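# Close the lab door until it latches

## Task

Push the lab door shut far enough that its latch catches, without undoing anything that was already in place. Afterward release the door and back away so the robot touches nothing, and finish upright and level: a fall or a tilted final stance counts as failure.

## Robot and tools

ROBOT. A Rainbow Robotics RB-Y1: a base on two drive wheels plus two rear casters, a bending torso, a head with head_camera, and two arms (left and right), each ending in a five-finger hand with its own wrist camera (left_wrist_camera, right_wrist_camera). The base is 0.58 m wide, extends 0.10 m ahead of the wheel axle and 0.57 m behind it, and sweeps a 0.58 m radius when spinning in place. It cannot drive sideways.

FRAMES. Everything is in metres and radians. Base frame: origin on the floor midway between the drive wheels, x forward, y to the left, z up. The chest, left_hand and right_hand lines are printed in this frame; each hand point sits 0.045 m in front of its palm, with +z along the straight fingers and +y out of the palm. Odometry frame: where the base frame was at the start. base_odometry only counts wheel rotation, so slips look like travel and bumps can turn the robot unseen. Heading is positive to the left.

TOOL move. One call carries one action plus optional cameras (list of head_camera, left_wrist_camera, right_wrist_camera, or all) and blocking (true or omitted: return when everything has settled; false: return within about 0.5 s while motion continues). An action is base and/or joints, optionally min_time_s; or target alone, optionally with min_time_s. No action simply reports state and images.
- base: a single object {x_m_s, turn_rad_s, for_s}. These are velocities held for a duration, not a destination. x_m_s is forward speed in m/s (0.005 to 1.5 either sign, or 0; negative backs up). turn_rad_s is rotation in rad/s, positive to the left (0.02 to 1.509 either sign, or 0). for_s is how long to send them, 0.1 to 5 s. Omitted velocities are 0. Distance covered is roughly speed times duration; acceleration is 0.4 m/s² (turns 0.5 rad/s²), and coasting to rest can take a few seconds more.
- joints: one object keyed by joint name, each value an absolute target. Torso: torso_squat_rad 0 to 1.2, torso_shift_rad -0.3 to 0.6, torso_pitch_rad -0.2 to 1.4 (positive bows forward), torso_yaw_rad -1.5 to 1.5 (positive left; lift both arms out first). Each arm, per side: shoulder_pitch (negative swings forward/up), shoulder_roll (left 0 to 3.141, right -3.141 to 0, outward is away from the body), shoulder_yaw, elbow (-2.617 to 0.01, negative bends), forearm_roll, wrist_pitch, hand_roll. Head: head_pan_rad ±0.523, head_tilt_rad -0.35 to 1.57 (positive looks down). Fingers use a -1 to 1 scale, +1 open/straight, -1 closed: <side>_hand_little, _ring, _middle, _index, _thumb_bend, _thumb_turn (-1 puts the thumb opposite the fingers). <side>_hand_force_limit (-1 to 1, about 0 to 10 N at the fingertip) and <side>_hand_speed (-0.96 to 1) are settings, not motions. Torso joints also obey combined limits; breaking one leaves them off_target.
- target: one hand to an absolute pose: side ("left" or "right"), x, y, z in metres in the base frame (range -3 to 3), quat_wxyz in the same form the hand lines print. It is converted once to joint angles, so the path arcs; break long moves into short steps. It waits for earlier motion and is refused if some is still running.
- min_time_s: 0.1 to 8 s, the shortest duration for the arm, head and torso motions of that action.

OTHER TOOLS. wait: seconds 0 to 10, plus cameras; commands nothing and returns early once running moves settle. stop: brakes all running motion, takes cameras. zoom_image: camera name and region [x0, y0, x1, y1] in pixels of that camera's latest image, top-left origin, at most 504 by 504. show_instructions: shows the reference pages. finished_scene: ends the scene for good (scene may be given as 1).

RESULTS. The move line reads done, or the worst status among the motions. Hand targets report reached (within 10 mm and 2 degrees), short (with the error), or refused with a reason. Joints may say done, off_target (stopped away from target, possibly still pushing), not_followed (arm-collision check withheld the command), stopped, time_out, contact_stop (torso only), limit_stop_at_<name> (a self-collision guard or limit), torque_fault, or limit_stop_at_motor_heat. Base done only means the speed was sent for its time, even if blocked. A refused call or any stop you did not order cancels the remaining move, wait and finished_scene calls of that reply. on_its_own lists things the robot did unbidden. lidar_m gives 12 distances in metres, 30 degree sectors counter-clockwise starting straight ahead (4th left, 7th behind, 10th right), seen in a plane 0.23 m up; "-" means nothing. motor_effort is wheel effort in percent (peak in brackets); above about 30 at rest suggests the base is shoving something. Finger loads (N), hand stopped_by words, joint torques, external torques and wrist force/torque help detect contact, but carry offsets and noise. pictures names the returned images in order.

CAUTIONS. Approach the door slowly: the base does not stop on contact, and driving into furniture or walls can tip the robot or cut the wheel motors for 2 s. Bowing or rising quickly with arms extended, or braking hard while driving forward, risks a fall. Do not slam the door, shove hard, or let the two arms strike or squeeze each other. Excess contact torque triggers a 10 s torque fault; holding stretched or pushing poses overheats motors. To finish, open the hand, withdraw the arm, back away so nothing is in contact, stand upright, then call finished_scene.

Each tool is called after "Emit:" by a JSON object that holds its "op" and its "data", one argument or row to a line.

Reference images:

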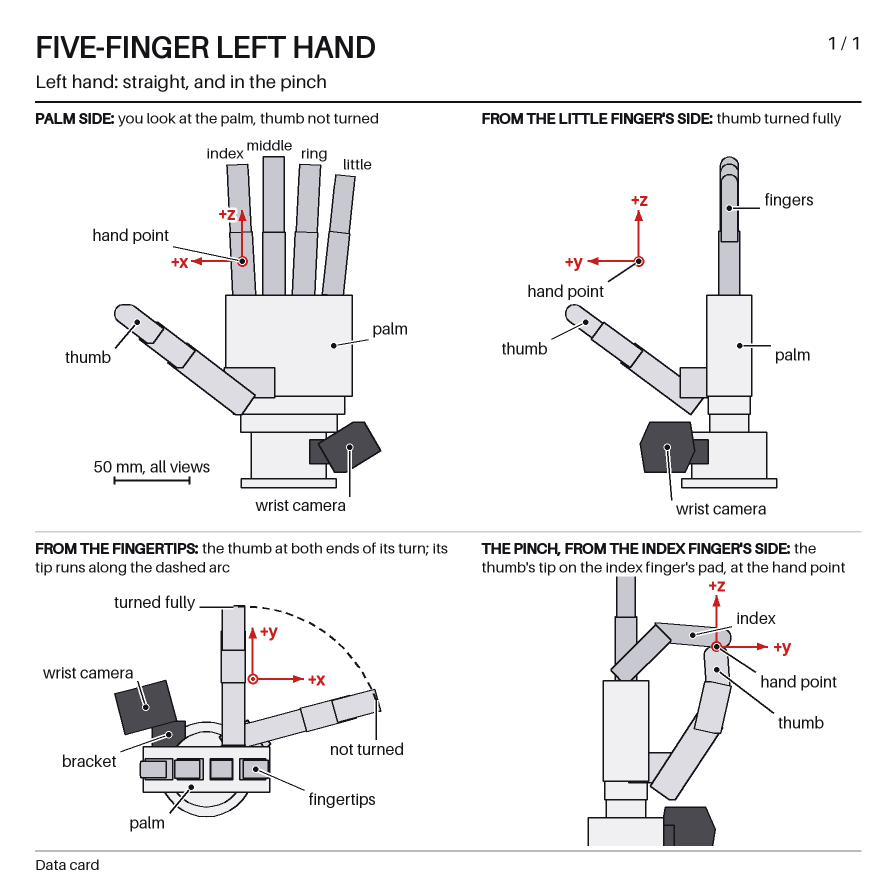

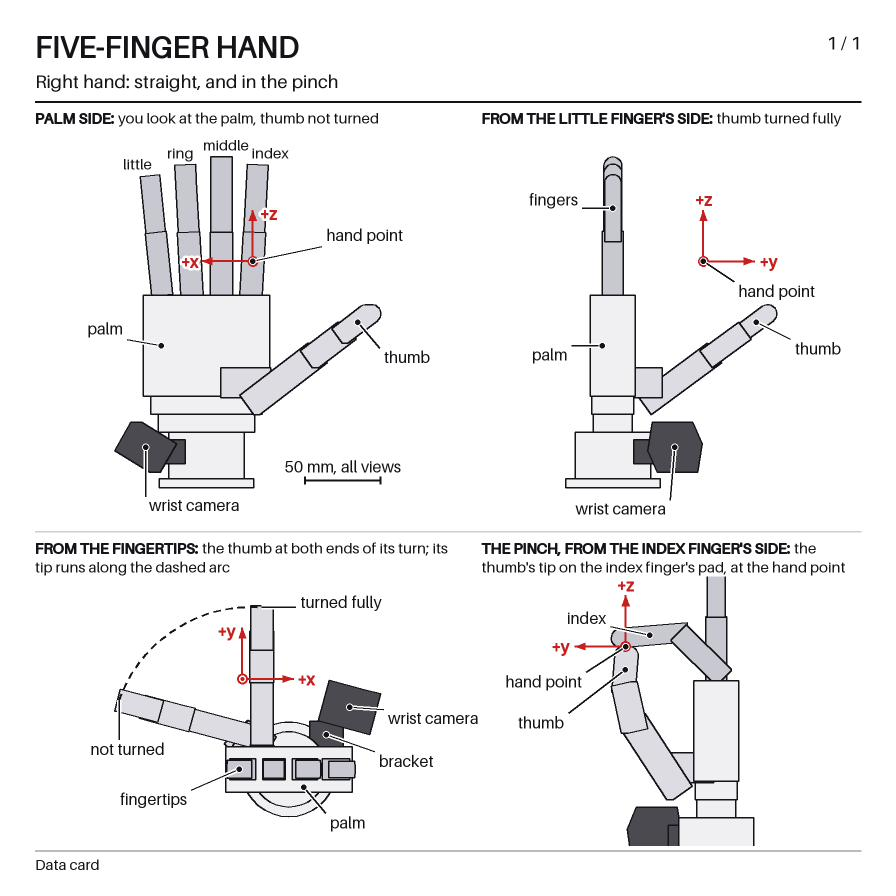

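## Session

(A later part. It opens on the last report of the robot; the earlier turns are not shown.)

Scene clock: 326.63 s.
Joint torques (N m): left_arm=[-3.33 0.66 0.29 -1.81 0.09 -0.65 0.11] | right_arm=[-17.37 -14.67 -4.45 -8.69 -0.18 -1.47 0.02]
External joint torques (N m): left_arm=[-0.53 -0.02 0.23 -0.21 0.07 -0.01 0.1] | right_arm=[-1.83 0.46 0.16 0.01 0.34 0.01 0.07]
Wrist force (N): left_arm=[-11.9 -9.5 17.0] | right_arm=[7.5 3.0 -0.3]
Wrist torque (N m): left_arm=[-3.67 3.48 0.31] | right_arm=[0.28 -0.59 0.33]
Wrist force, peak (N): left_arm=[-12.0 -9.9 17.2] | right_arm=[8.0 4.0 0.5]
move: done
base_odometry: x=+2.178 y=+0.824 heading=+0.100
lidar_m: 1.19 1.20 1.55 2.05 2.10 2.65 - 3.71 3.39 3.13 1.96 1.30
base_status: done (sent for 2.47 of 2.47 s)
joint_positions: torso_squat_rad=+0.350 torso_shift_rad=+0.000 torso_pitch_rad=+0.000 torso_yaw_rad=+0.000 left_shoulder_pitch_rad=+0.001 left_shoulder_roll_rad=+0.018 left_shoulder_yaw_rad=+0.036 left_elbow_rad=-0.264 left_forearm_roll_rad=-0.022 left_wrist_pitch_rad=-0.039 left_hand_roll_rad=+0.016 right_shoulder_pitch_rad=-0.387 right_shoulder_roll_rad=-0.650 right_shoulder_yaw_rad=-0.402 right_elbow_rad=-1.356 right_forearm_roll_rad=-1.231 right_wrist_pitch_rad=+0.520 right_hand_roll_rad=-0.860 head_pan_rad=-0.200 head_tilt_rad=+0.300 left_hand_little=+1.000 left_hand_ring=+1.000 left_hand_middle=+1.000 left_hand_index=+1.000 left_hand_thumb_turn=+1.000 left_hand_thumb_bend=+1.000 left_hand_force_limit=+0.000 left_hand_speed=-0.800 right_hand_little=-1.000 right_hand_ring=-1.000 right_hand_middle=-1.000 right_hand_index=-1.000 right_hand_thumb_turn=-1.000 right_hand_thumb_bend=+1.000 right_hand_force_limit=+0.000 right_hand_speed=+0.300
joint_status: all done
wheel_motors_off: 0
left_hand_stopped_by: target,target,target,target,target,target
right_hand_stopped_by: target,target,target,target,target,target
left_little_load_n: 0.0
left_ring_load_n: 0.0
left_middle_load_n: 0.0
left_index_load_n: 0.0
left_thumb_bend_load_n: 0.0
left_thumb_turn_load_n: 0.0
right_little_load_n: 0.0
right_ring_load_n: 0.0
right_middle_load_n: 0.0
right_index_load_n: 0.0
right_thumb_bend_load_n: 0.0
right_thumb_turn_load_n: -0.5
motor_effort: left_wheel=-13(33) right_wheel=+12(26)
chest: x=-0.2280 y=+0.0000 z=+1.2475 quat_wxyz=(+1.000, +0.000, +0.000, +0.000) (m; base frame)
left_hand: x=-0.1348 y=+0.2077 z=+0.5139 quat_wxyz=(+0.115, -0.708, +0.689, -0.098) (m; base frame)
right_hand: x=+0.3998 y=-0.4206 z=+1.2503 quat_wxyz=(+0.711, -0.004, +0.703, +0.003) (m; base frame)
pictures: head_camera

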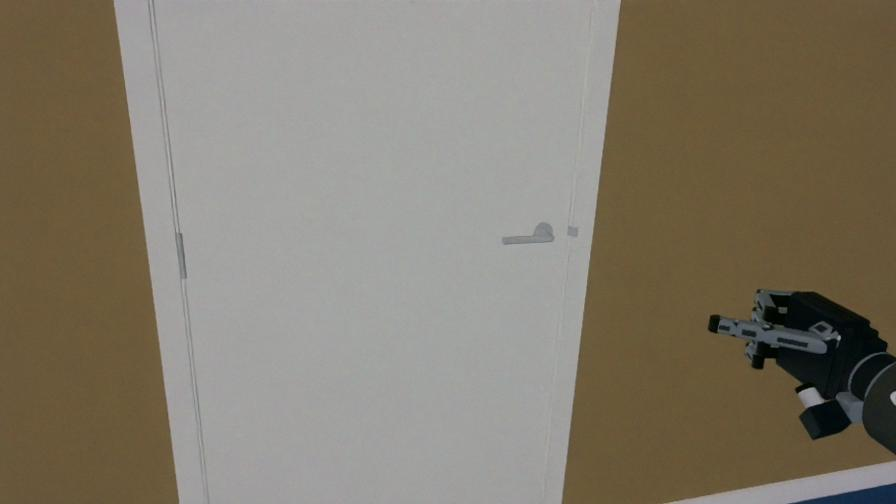

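Emit:
{"op": "zoom_image", "data": {
  "camera": "head_camera",
  "region": [540, 200, 610, 270]
}}

Emit:
{"op": "zoom_image", "data": {
  "camera": "head_camera",
  "region": [110, 200, 180, 270]
}}

Scaled by 7.200 from the camera's 896x504 image, which has a finer 1280x720 frame.

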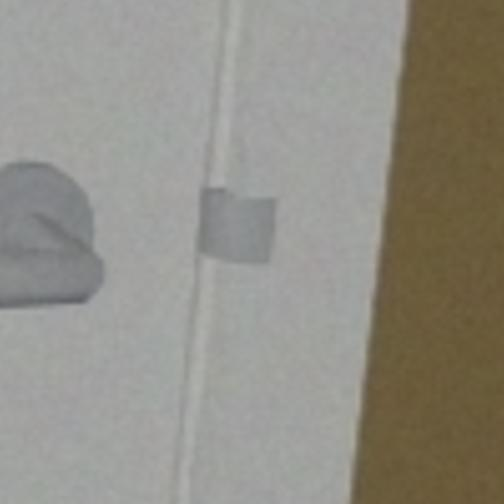

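Scaled by 7.200 from the camera's 896x504 image, which has a finer 1280x720 frame.

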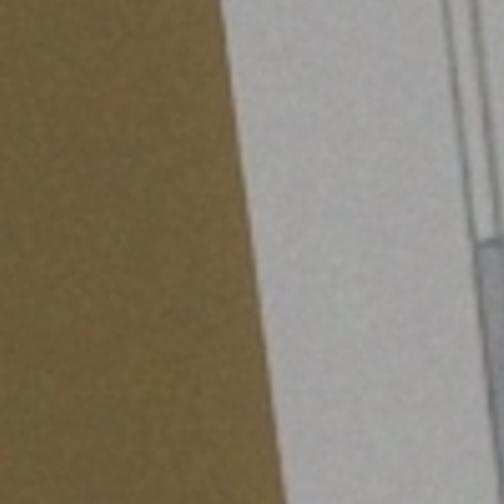

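Emit:
{"op": "move", "data": {
  "base": {"x_m_s": 0.3, "for_s": 2.8},
  "joints": {"head_pan_rad": -0.52},
  "cameras": ["head_camera"]
}}

Emit:
{"op": "zoom_image", "data": {
  "camera": "head_camera",
  "region": [490, 310, 650, 470]
}}

Emit:
{"op": "move", "data": {
  "target": {"side": "right", "x": 0.475, "y": -0.42, "z": 1.25, "quat_wxyz": [0.711, -0.004, 0.703, 0.003]},
  "min_time_s": 2,
  "cameras": ["head_camera"]
}}

Emit:
{"op": "zoom_image", "data": {
  "camera": "head_camera",
  "region": [490, 310, 650, 470]
}}

Scene clock: 399.97 s.
Joint torques (N m): left_arm=[-2.89 0.87 0.11 -1.65 -0.15 -0.59 -0.09] | right_arm=[-17.05 -14.98 -4.67 -8.9 -0.05 -1.47 -0.07]
External joint torques (N m): left_arm=[-0.09 0.18 0.06 -0.05 -0.17 0.05 -0.09] | right_arm=[-1.5 0.15 -0.06 -0.2 0.47 0.01 -0.03]
Wrist force (N): left_arm=[-12.0 -9.7 16.9] | right_arm=[7.1 2.2 0.0]
Wrist torque (N m): left_arm=[-3.70 3.49 0.30] | right_arm=[0.11 -0.54 0.27]
Wrist force, peak (N): left_arm=[-12.1 -9.9 17.2] | right_arm=[8.2 3.2 0.5]
move: done
base_odometry: x=+3.014 y=+0.908 heading=+0.099
lidar_m: 0.36 0.38 0.46 1.04 2.18 2.78 - 4.34 3.26 2.64 0.60 0.40
base_status: done (sent for 2.8 of 2.8 s)
joint_positions: torso_squat_rad=+0.350 torso_shift_rad=+0.000 torso_pitch_rad=+0.000 torso_yaw_rad=+0.000 left_shoulder_pitch_rad=+0.001 left_shoulder_roll_rad=+0.018 left_shoulder_yaw_rad=+0.036 left_elbow_rad=-0.264 left_forearm_roll_rad=-0.022 left_wrist_pitch_rad=-0.039 left_hand_roll_rad=+0.016 right_shoulder_pitch_rad=-0.387 right_shoulder_roll_rad=-0.649 right_shoulder_yaw_rad=-0.402 right_elbow_rad=-1.356 right_forearm_roll_rad=-1.231 right_wrist_pitch_rad=+0.520 right_hand_roll_rad=-0.860 head_pan_rad=-0.520 head_tilt_rad=+0.300 left_hand_little=+1.000 left_hand_ring=+1.000 left_hand_middle=+1.000 left_hand_index=+1.000 left_hand_thumb_turn=+1.000 left_hand_thumb_bend=+1.000 left_hand_force_limit=+0.000 left_hand_speed=-0.800 right_hand_little=-1.000 right_hand_ring=-1.000 right_hand_middle=-1.000 right_hand_index=-1.000 right_hand_thumb_turn=-1.000 right_hand_thumb_bend=+1.000 right_hand_force_limit=+0.000 right_hand_speed=+0.300
joint_status: all done
wheel_motors_off: 0
left_hand_stopped_by: target,target,target,target,target,target
right_hand_stopped_by: target,target,target,target,target,target
left_little_load_n: 0.0
left_ring_load_n: 0.0
left_middle_load_n: 0.0
left_index_load_n: 0.0
left_thumb_bend_load_n: 0.0
left_thumb_turn_load_n: 0.0
right_little_load_n: 0.0
right_ring_load_n: 0.0
right_middle_load_n: 0.0
right_index_load_n: 0.0
right_thumb_bend_load_n: 0.0
right_thumb_turn_load_n: 0.0
motor_effort: left_wheel=-10(43) right_wheel=+9(31)
chest: x=-0.2279 y=+0.0000 z=+1.2475 quat_wxyz=(+1.000, +0.000, +0.000, +0.000) (m; base frame)
left_hand: x=-0.1347 y=+0.2077 z=+0.5139 quat_wxyz=(+0.115, -0.708, +0.689, -0.098) (m; base frame)
right_hand: x=+0.3999 y=-0.4205 z=+1.2502 quat_wxyz=(+0.711, -0.004, +0.703, +0.003) (m; base frame)
pictures: head_camera

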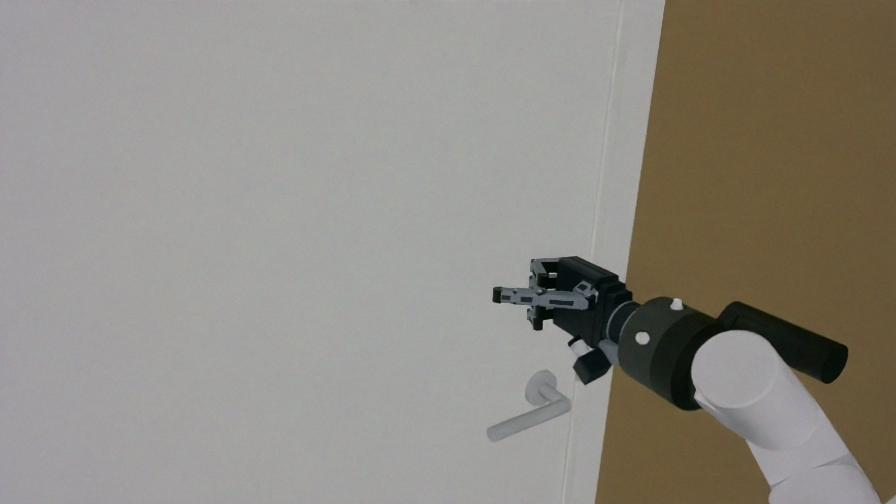

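Scaled by 3.150 from the camera's 896x504 image, which has a finer 1280x720 frame.

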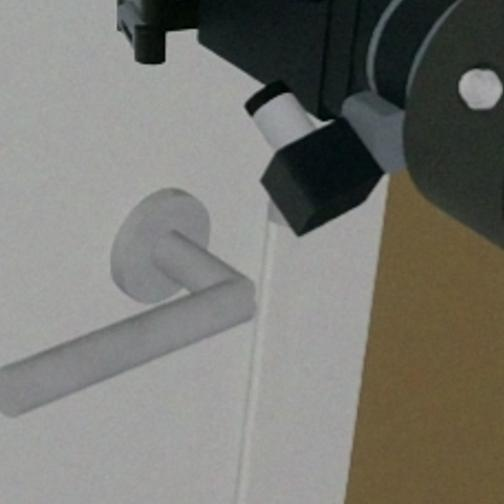

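Scene clock: 404.40 s.
Joint torques (N m): left_arm=[-2.95 0.67 0.05 -1.85 -0.07 -0.86 0.2] | right_arm=[-42.77 -4.95 2.68 -7.35 1.29 -7.59 -0.29]
External joint torques (N m): left_arm=[0.01 -0.01 -0.01 -0.2 -0.1 -0.2 0.2] | right_arm=[-23.16 10.06 5.54 2.07 2 -6.69 -0.25]
Wrist force (N): left_arm=[-12.0 -9.4 16.9] | right_arm=[9.3 15.3 -145.3]
Wrist torque (N m): left_arm=[-3.65 3.50 0.28] | right_arm=[4.08 1.43 0.60]
Wrist force, peak (N): left_arm=[-12.0 -9.5 17.2] | right_arm=[31.1 13.0 -191.2]
move: short
base_odometry: x=+3.014 y=+0.908 heading=+0.099
lidar_m: 0.37 0.38 0.45 1.01 2.17 2.70 5.60 5.07 3.30 3.03 0.62 0.41
base_status: not commanded
joint_positions: torso_squat_rad=+0.351 torso_shift_rad=-0.003 torso_pitch_rad=-0.005 torso_yaw_rad=-0.002 left_shoulder_pitch_rad=+0.001 left_shoulder_roll_rad=+0.018 left_shoulder_yaw_rad=+0.036 left_elbow_rad=-0.264 left_forearm_roll_rad=-0.022 left_wrist_pitch_rad=-0.039 left_hand_roll_rad=+0.016 right_shoulder_pitch_rad=-0.704 right_shoulder_roll_rad=-0.656 right_shoulder_yaw_rad=-0.356 right_elbow_rad=-0.853 right_forearm_roll_rad=-1.427 right_wrist_pitch_rad=+0.465 right_hand_roll_rad=-0.485 head_pan_rad=-0.520 head_tilt_rad=+0.300 left_hand_little=+1.000 left_hand_ring=+1.000 left_hand_middle=+1.000 left_hand_index=+1.000 left_hand_thumb_turn=+1.000 left_hand_thumb_bend=+1.000 left_hand_force_limit=+0.000 left_hand_speed=-0.800 right_hand_little=-1.000 right_hand_ring=-1.001 right_hand_middle=-1.002 right_hand_index=-1.006 right_hand_thumb_turn=-1.000 right_hand_thumb_bend=+1.000 right_hand_force_limit=+0.000 right_hand_speed=+0.300
joint_status: right_shoulder_pitch_rad time_out (moved -0.317 of -0.341); the others done
wheel_motors_off: 0
left_hand_stopped_by: target,target,target,target,target,target
right_hand_stopped_by: target,target,target,target,target,target
left_little_load_n: 0.0
left_ring_load_n: 0.0
left_middle_load_n: 0.0
left_index_load_n: 0.0
left_thumb_bend_load_n: 0.5
left_thumb_turn_load_n: 0.0
right_little_load_n: -1.5
right_ring_load_n: -9.0
right_middle_load_n: -14.5
right_index_load_n: -22.5
right_thumb_bend_load_n: 0.0
right_thumb_turn_load_n: -0.5
on_its_own: right_shoulder_pitch_rad is held at -0.709, not at your -0.728, since a time_out
motor_effort: left_wheel=-1(14) right_wheel=+49(64)
chest: x=-0.2314 y=+0.0001 z=+1.2473 quat_wxyz=(+1.000, +0.000, -0.002, -0.001) (m; base frame)
left_hand: x=-0.1340 y=+0.2075 z=+0.5142 quat_wxyz=(+0.116, -0.707, +0.690, -0.100) (m; base frame)
right_hand: x=+0.4659 y=-0.4296 z=+1.2391 quat_wxyz=(+0.701, +0.005, +0.713, -0.006) (m; base frame)
right_hand_status: short (checked arc, planned for 2.0 s): time_out, 17 mm and 2.1 deg off.
pictures: head_camera

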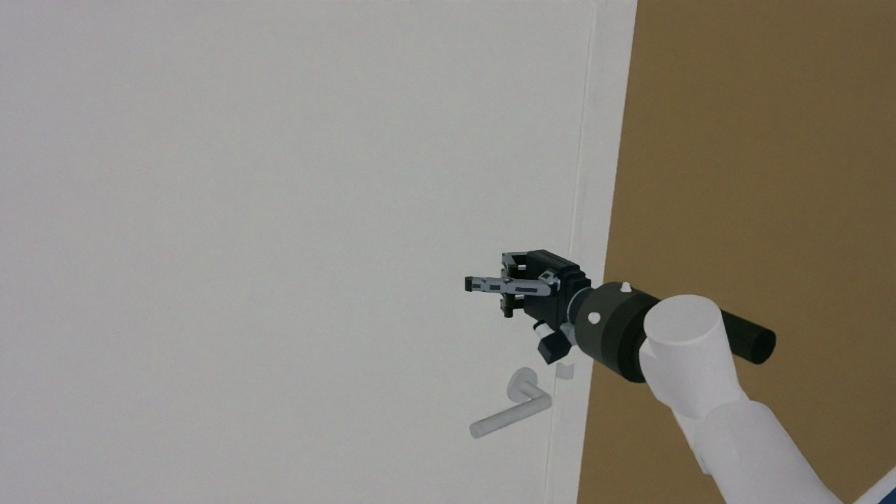

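Scaled by 3.150 from the camera's 896x504 image, which has a finer 1280x720 frame.

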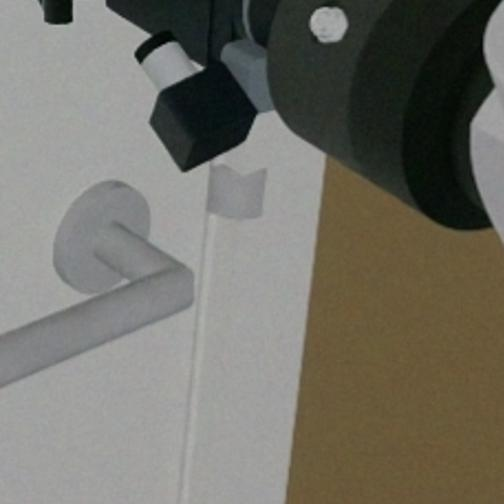

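Emit:
{"op": "move", "data": {
  "target": {"side": "right", "x": 0.40, "y": -0.42, "z": 1.25, "quat_wxyz": [0.711, -0.004, 0.703, 0.003]},
  "min_time_s": 1.5,
  "cameras": ["head_camera"]
}}

Emit:
{"op": "zoom_image", "data": {
  "camera": "head_camera",
  "region": [490, 310, 650, 470]
}}

Scene clock: 412.20 s.
Joint torques (N m): left_arm=[-2.9 0.66 0.28 -1.76 -0.02 -0.57 0.08] | right_arm=[-16.63 -15.67 -6.3 -9.35 -0.2 -1.22 -0.26]
External joint torques (N m): left_arm=[-0.09 -0.02 0.22 -0.16 -0.04 0.08 0.08] | right_arm=[-0.86 -0.45 -1.55 -0.66 0.33 0.21 -0.21]
Wrist force (N): left_arm=[-12.0 -9.7 17.0] | right_arm=[7.0 3.3 -0.5]
Wrist torque (N m): left_arm=[-3.71 3.51 0.29] | right_arm=[0.32 -0.50 0.27]
Wrist force, peak (N): left_arm=[-12.0 -9.6 17.2] | right_arm=[8.8 16.3 -146.4]
move: done
base_odometry: x=+3.014 y=+0.908 heading=+0.100
lidar_m: 0.36 0.38 0.47 1.00 2.17 2.71 5.59 4.72 3.30 3.03 0.63 0.41
base_status: not commanded
joint_positions: torso_squat_rad=+0.350 torso_shift_rad=+0.000 torso_pitch_rad=+0.000 torso_yaw_rad=+0.000 left_shoulder_pitch_rad=+0.001 left_shoulder_roll_rad=+0.018 left_shoulder_yaw_rad=+0.036 left_elbow_rad=-0.264 left_forearm_roll_rad=-0.022 left_wrist_pitch_rad=-0.039 left_hand_roll_rad=+0.016 right_shoulder_pitch_rad=-0.399 right_shoulder_roll_rad=-0.662 right_shoulder_yaw_rad=-0.377 right_elbow_rad=-1.319 right_forearm_roll_rad=-1.282 right_wrist_pitch_rad=+0.499 right_hand_roll_rad=-0.818 head_pan_rad=-0.520 head_tilt_rad=+0.300 left_hand_little=+1.000 left_hand_ring=+1.000 left_hand_middle=+1.000 left_hand_index=+1.000 left_hand_thumb_turn=+1.000 left_hand_thumb_bend=+1.000 left_hand_force_limit=+0.000 left_hand_speed=-0.800 right_hand_little=-1.000 right_hand_ring=-1.000 right_hand_middle=-1.000 right_hand_index=-1.002 right_hand_thumb_turn=-1.000 right_hand_thumb_bend=+1.000 right_hand_force_limit=+0.000 right_hand_speed=+0.300
joint_status: all done
wheel_motors_off: 0
left_hand_stopped_by: target,target,target,target,target,target
right_hand_stopped_by: target,target,target,target,target,target
left_little_load_n: 0.0
left_ring_load_n: 0.0
left_middle_load_n: 0.0
left_index_load_n: 0.0
left_thumb_bend_load_n: 0.0
left_thumb_turn_load_n: 0.0
right_little_load_n: 0.0
right_ring_load_n: -0.5
right_middle_load_n: 0.0
right_index_load_n: 0.0
right_thumb_bend_load_n: 0.0
right_thumb_turn_load_n: -0.5
motor_effort: left_wheel=+1(1) right_wheel=-3(49)
chest: x=-0.2282 y=+0.0001 z=+1.2475 quat_wxyz=(+1.000, +0.000, +0.000, +0.000) (m; base frame)
left_hand: x=-0.1346 y=+0.2077 z=+0.5139 quat_wxyz=(+0.115, -0.708, +0.689, -0.098) (m; base frame)
right_hand: x=+0.4041 y=-0.4187 z=+1.2472 quat_wxyz=(+0.712, -0.007, +0.703, +0.006) (m; base frame)
right_hand_status: reached (checked arc, planned for 1.5 s): 5 mm and 0.4 deg off.
pictures: head_camera

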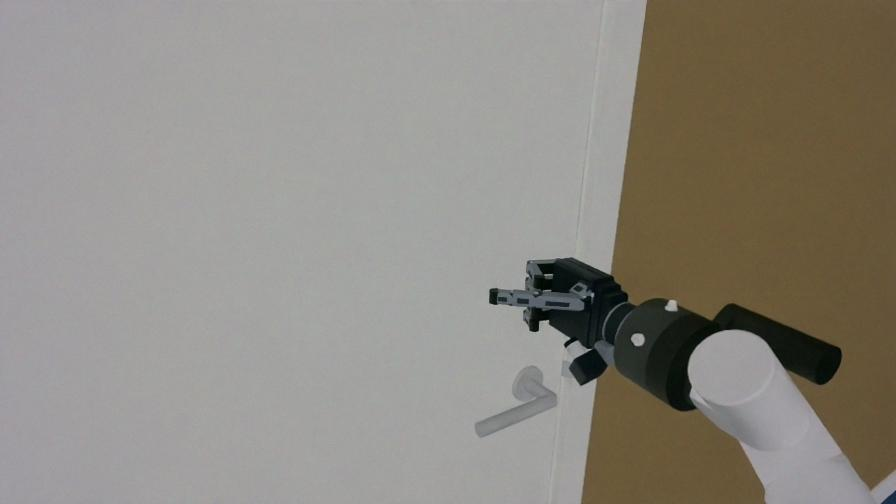

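Scaled by 3.150 from the camera's 896x504 image, which has a finer 1280x720 frame.

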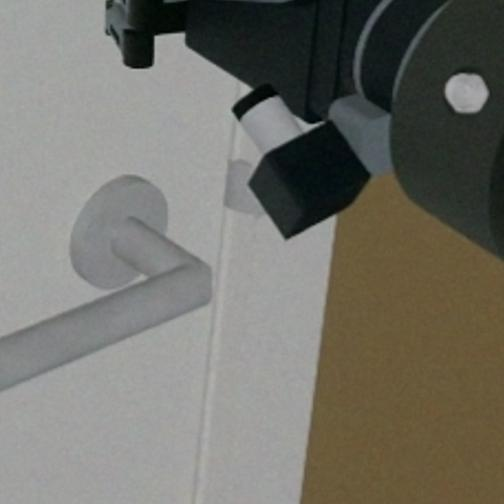

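Emit:
{"op": "move", "data": {
  "base": {"x_m_s": -0.3, "for_s": 1.8},
  "cameras": ["head_camera"]
}}

Scene clock: 423.77 s.
Joint torques (N m): left_arm=[-3.3 0.75 0.33 -1.78 -0.16 -0.82 0.16] | right_arm=[-17.25 -15.45 -6.06 -9.15 -0.09 -1.44 -0.44]
External joint torques (N m): left_arm=[-0.49 0.07 0.27 -0.19 -0.19 -0.17 0.16] | right_arm=[-1.48 -0.23 -1.32 -0.47 0.44 -0.01 -0.4]
Wrist force (N): left_arm=[-12.1 -9.5 16.8] | right_arm=[7.4 2.7 -0.5]
Wrist torque (N m): left_arm=[-3.66 3.52 0.29] | right_arm=[0.24 -0.60 0.32]
Wrist force, peak (N): left_arm=[-12.3 -9.8 17.0] | right_arm=[8.5 3.0 -0.3]
move: done
base_odometry: x=+2.477 y=+0.854 heading=+0.098
lidar_m: 0.90 0.92 1.14 2.08 2.10 2.64 - 5.18 3.40 3.11 1.52 0.99
base_status: done (sent for 1.8 of 1.8 s)
joint_positions: torso_squat_rad=+0.350 torso_shift_rad=+0.000 torso_pitch_rad=+0.000 torso_yaw_rad=+0.000 left_shoulder_pitch_rad=+0.001 left_shoulder_roll_rad=+0.018 left_shoulder_yaw_rad=+0.036 left_elbow_rad=-0.264 left_forearm_roll_rad=-0.022 left_wrist_pitch_rad=-0.039 left_hand_roll_rad=+0.016 right_shoulder_pitch_rad=-0.399 right_shoulder_roll_rad=-0.662 right_shoulder_yaw_rad=-0.377 right_elbow_rad=-1.319 right_forearm_roll_rad=-1.282 right_wrist_pitch_rad=+0.499 right_hand_roll_rad=-0.818 head_pan_rad=-0.520 head_tilt_rad=+0.300 left_hand_little=+1.000 left_hand_ring=+1.000 left_hand_middle=+1.000 left_hand_index=+1.000 left_hand_thumb_turn=+1.000 left_hand_thumb_bend=+1.000 left_hand_force_limit=+0.000 left_hand_speed=-0.800 right_hand_little=-1.000 right_hand_ring=-1.000 right_hand_middle=-1.000 right_hand_index=-1.002 right_hand_thumb_turn=-1.000 right_hand_thumb_bend=+1.000 right_hand_force_limit=+0.000 right_hand_speed=+0.300
joint_status: not commanded
wheel_motors_off: 0
left_hand_stopped_by: target,target,target,target,target,target
right_hand_stopped_by: target,target,target,target,target,target
left_little_load_n: 0.0
left_ring_load_n: 0.0
left_middle_load_n: 0.0
left_index_load_n: 0.0
left_thumb_bend_load_n: 0.0
left_thumb_turn_load_n: 0.0
right_little_load_n: 0.0
right_ring_load_n: 0.0
right_middle_load_n: 0.0
right_index_load_n: 0.0
right_thumb_bend_load_n: -0.5
right_thumb_turn_load_n: -0.5
motor_effort: left_wheel=-14(32) right_wheel=+14(36)
chest: x=-0.2280 y=+0.0000 z=+1.2475 quat_wxyz=(+1.000, +0.000, +0.000, +0.000) (m; base frame)
left_hand: x=-0.1348 y=+0.2077 z=+0.5139 quat_wxyz=(+0.115, -0.708, +0.689, -0.098) (m; base frame)
right_hand: x=+0.4043 y=-0.4188 z=+1.2470 quat_wxyz=(+0.711, -0.007, +0.703, +0.006) (m; base frame)
pictures: head_camera

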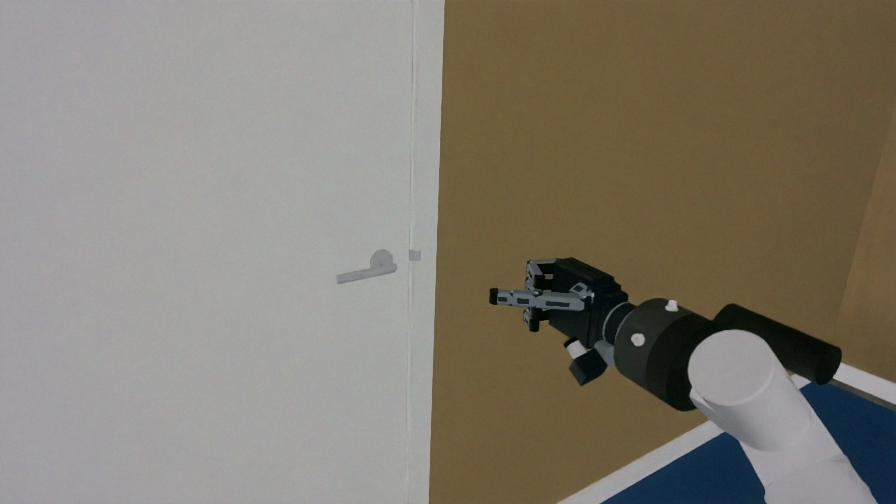

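Emit:
{"op": "finished_scene", "data": {

}}

The scene is finished: the task was done.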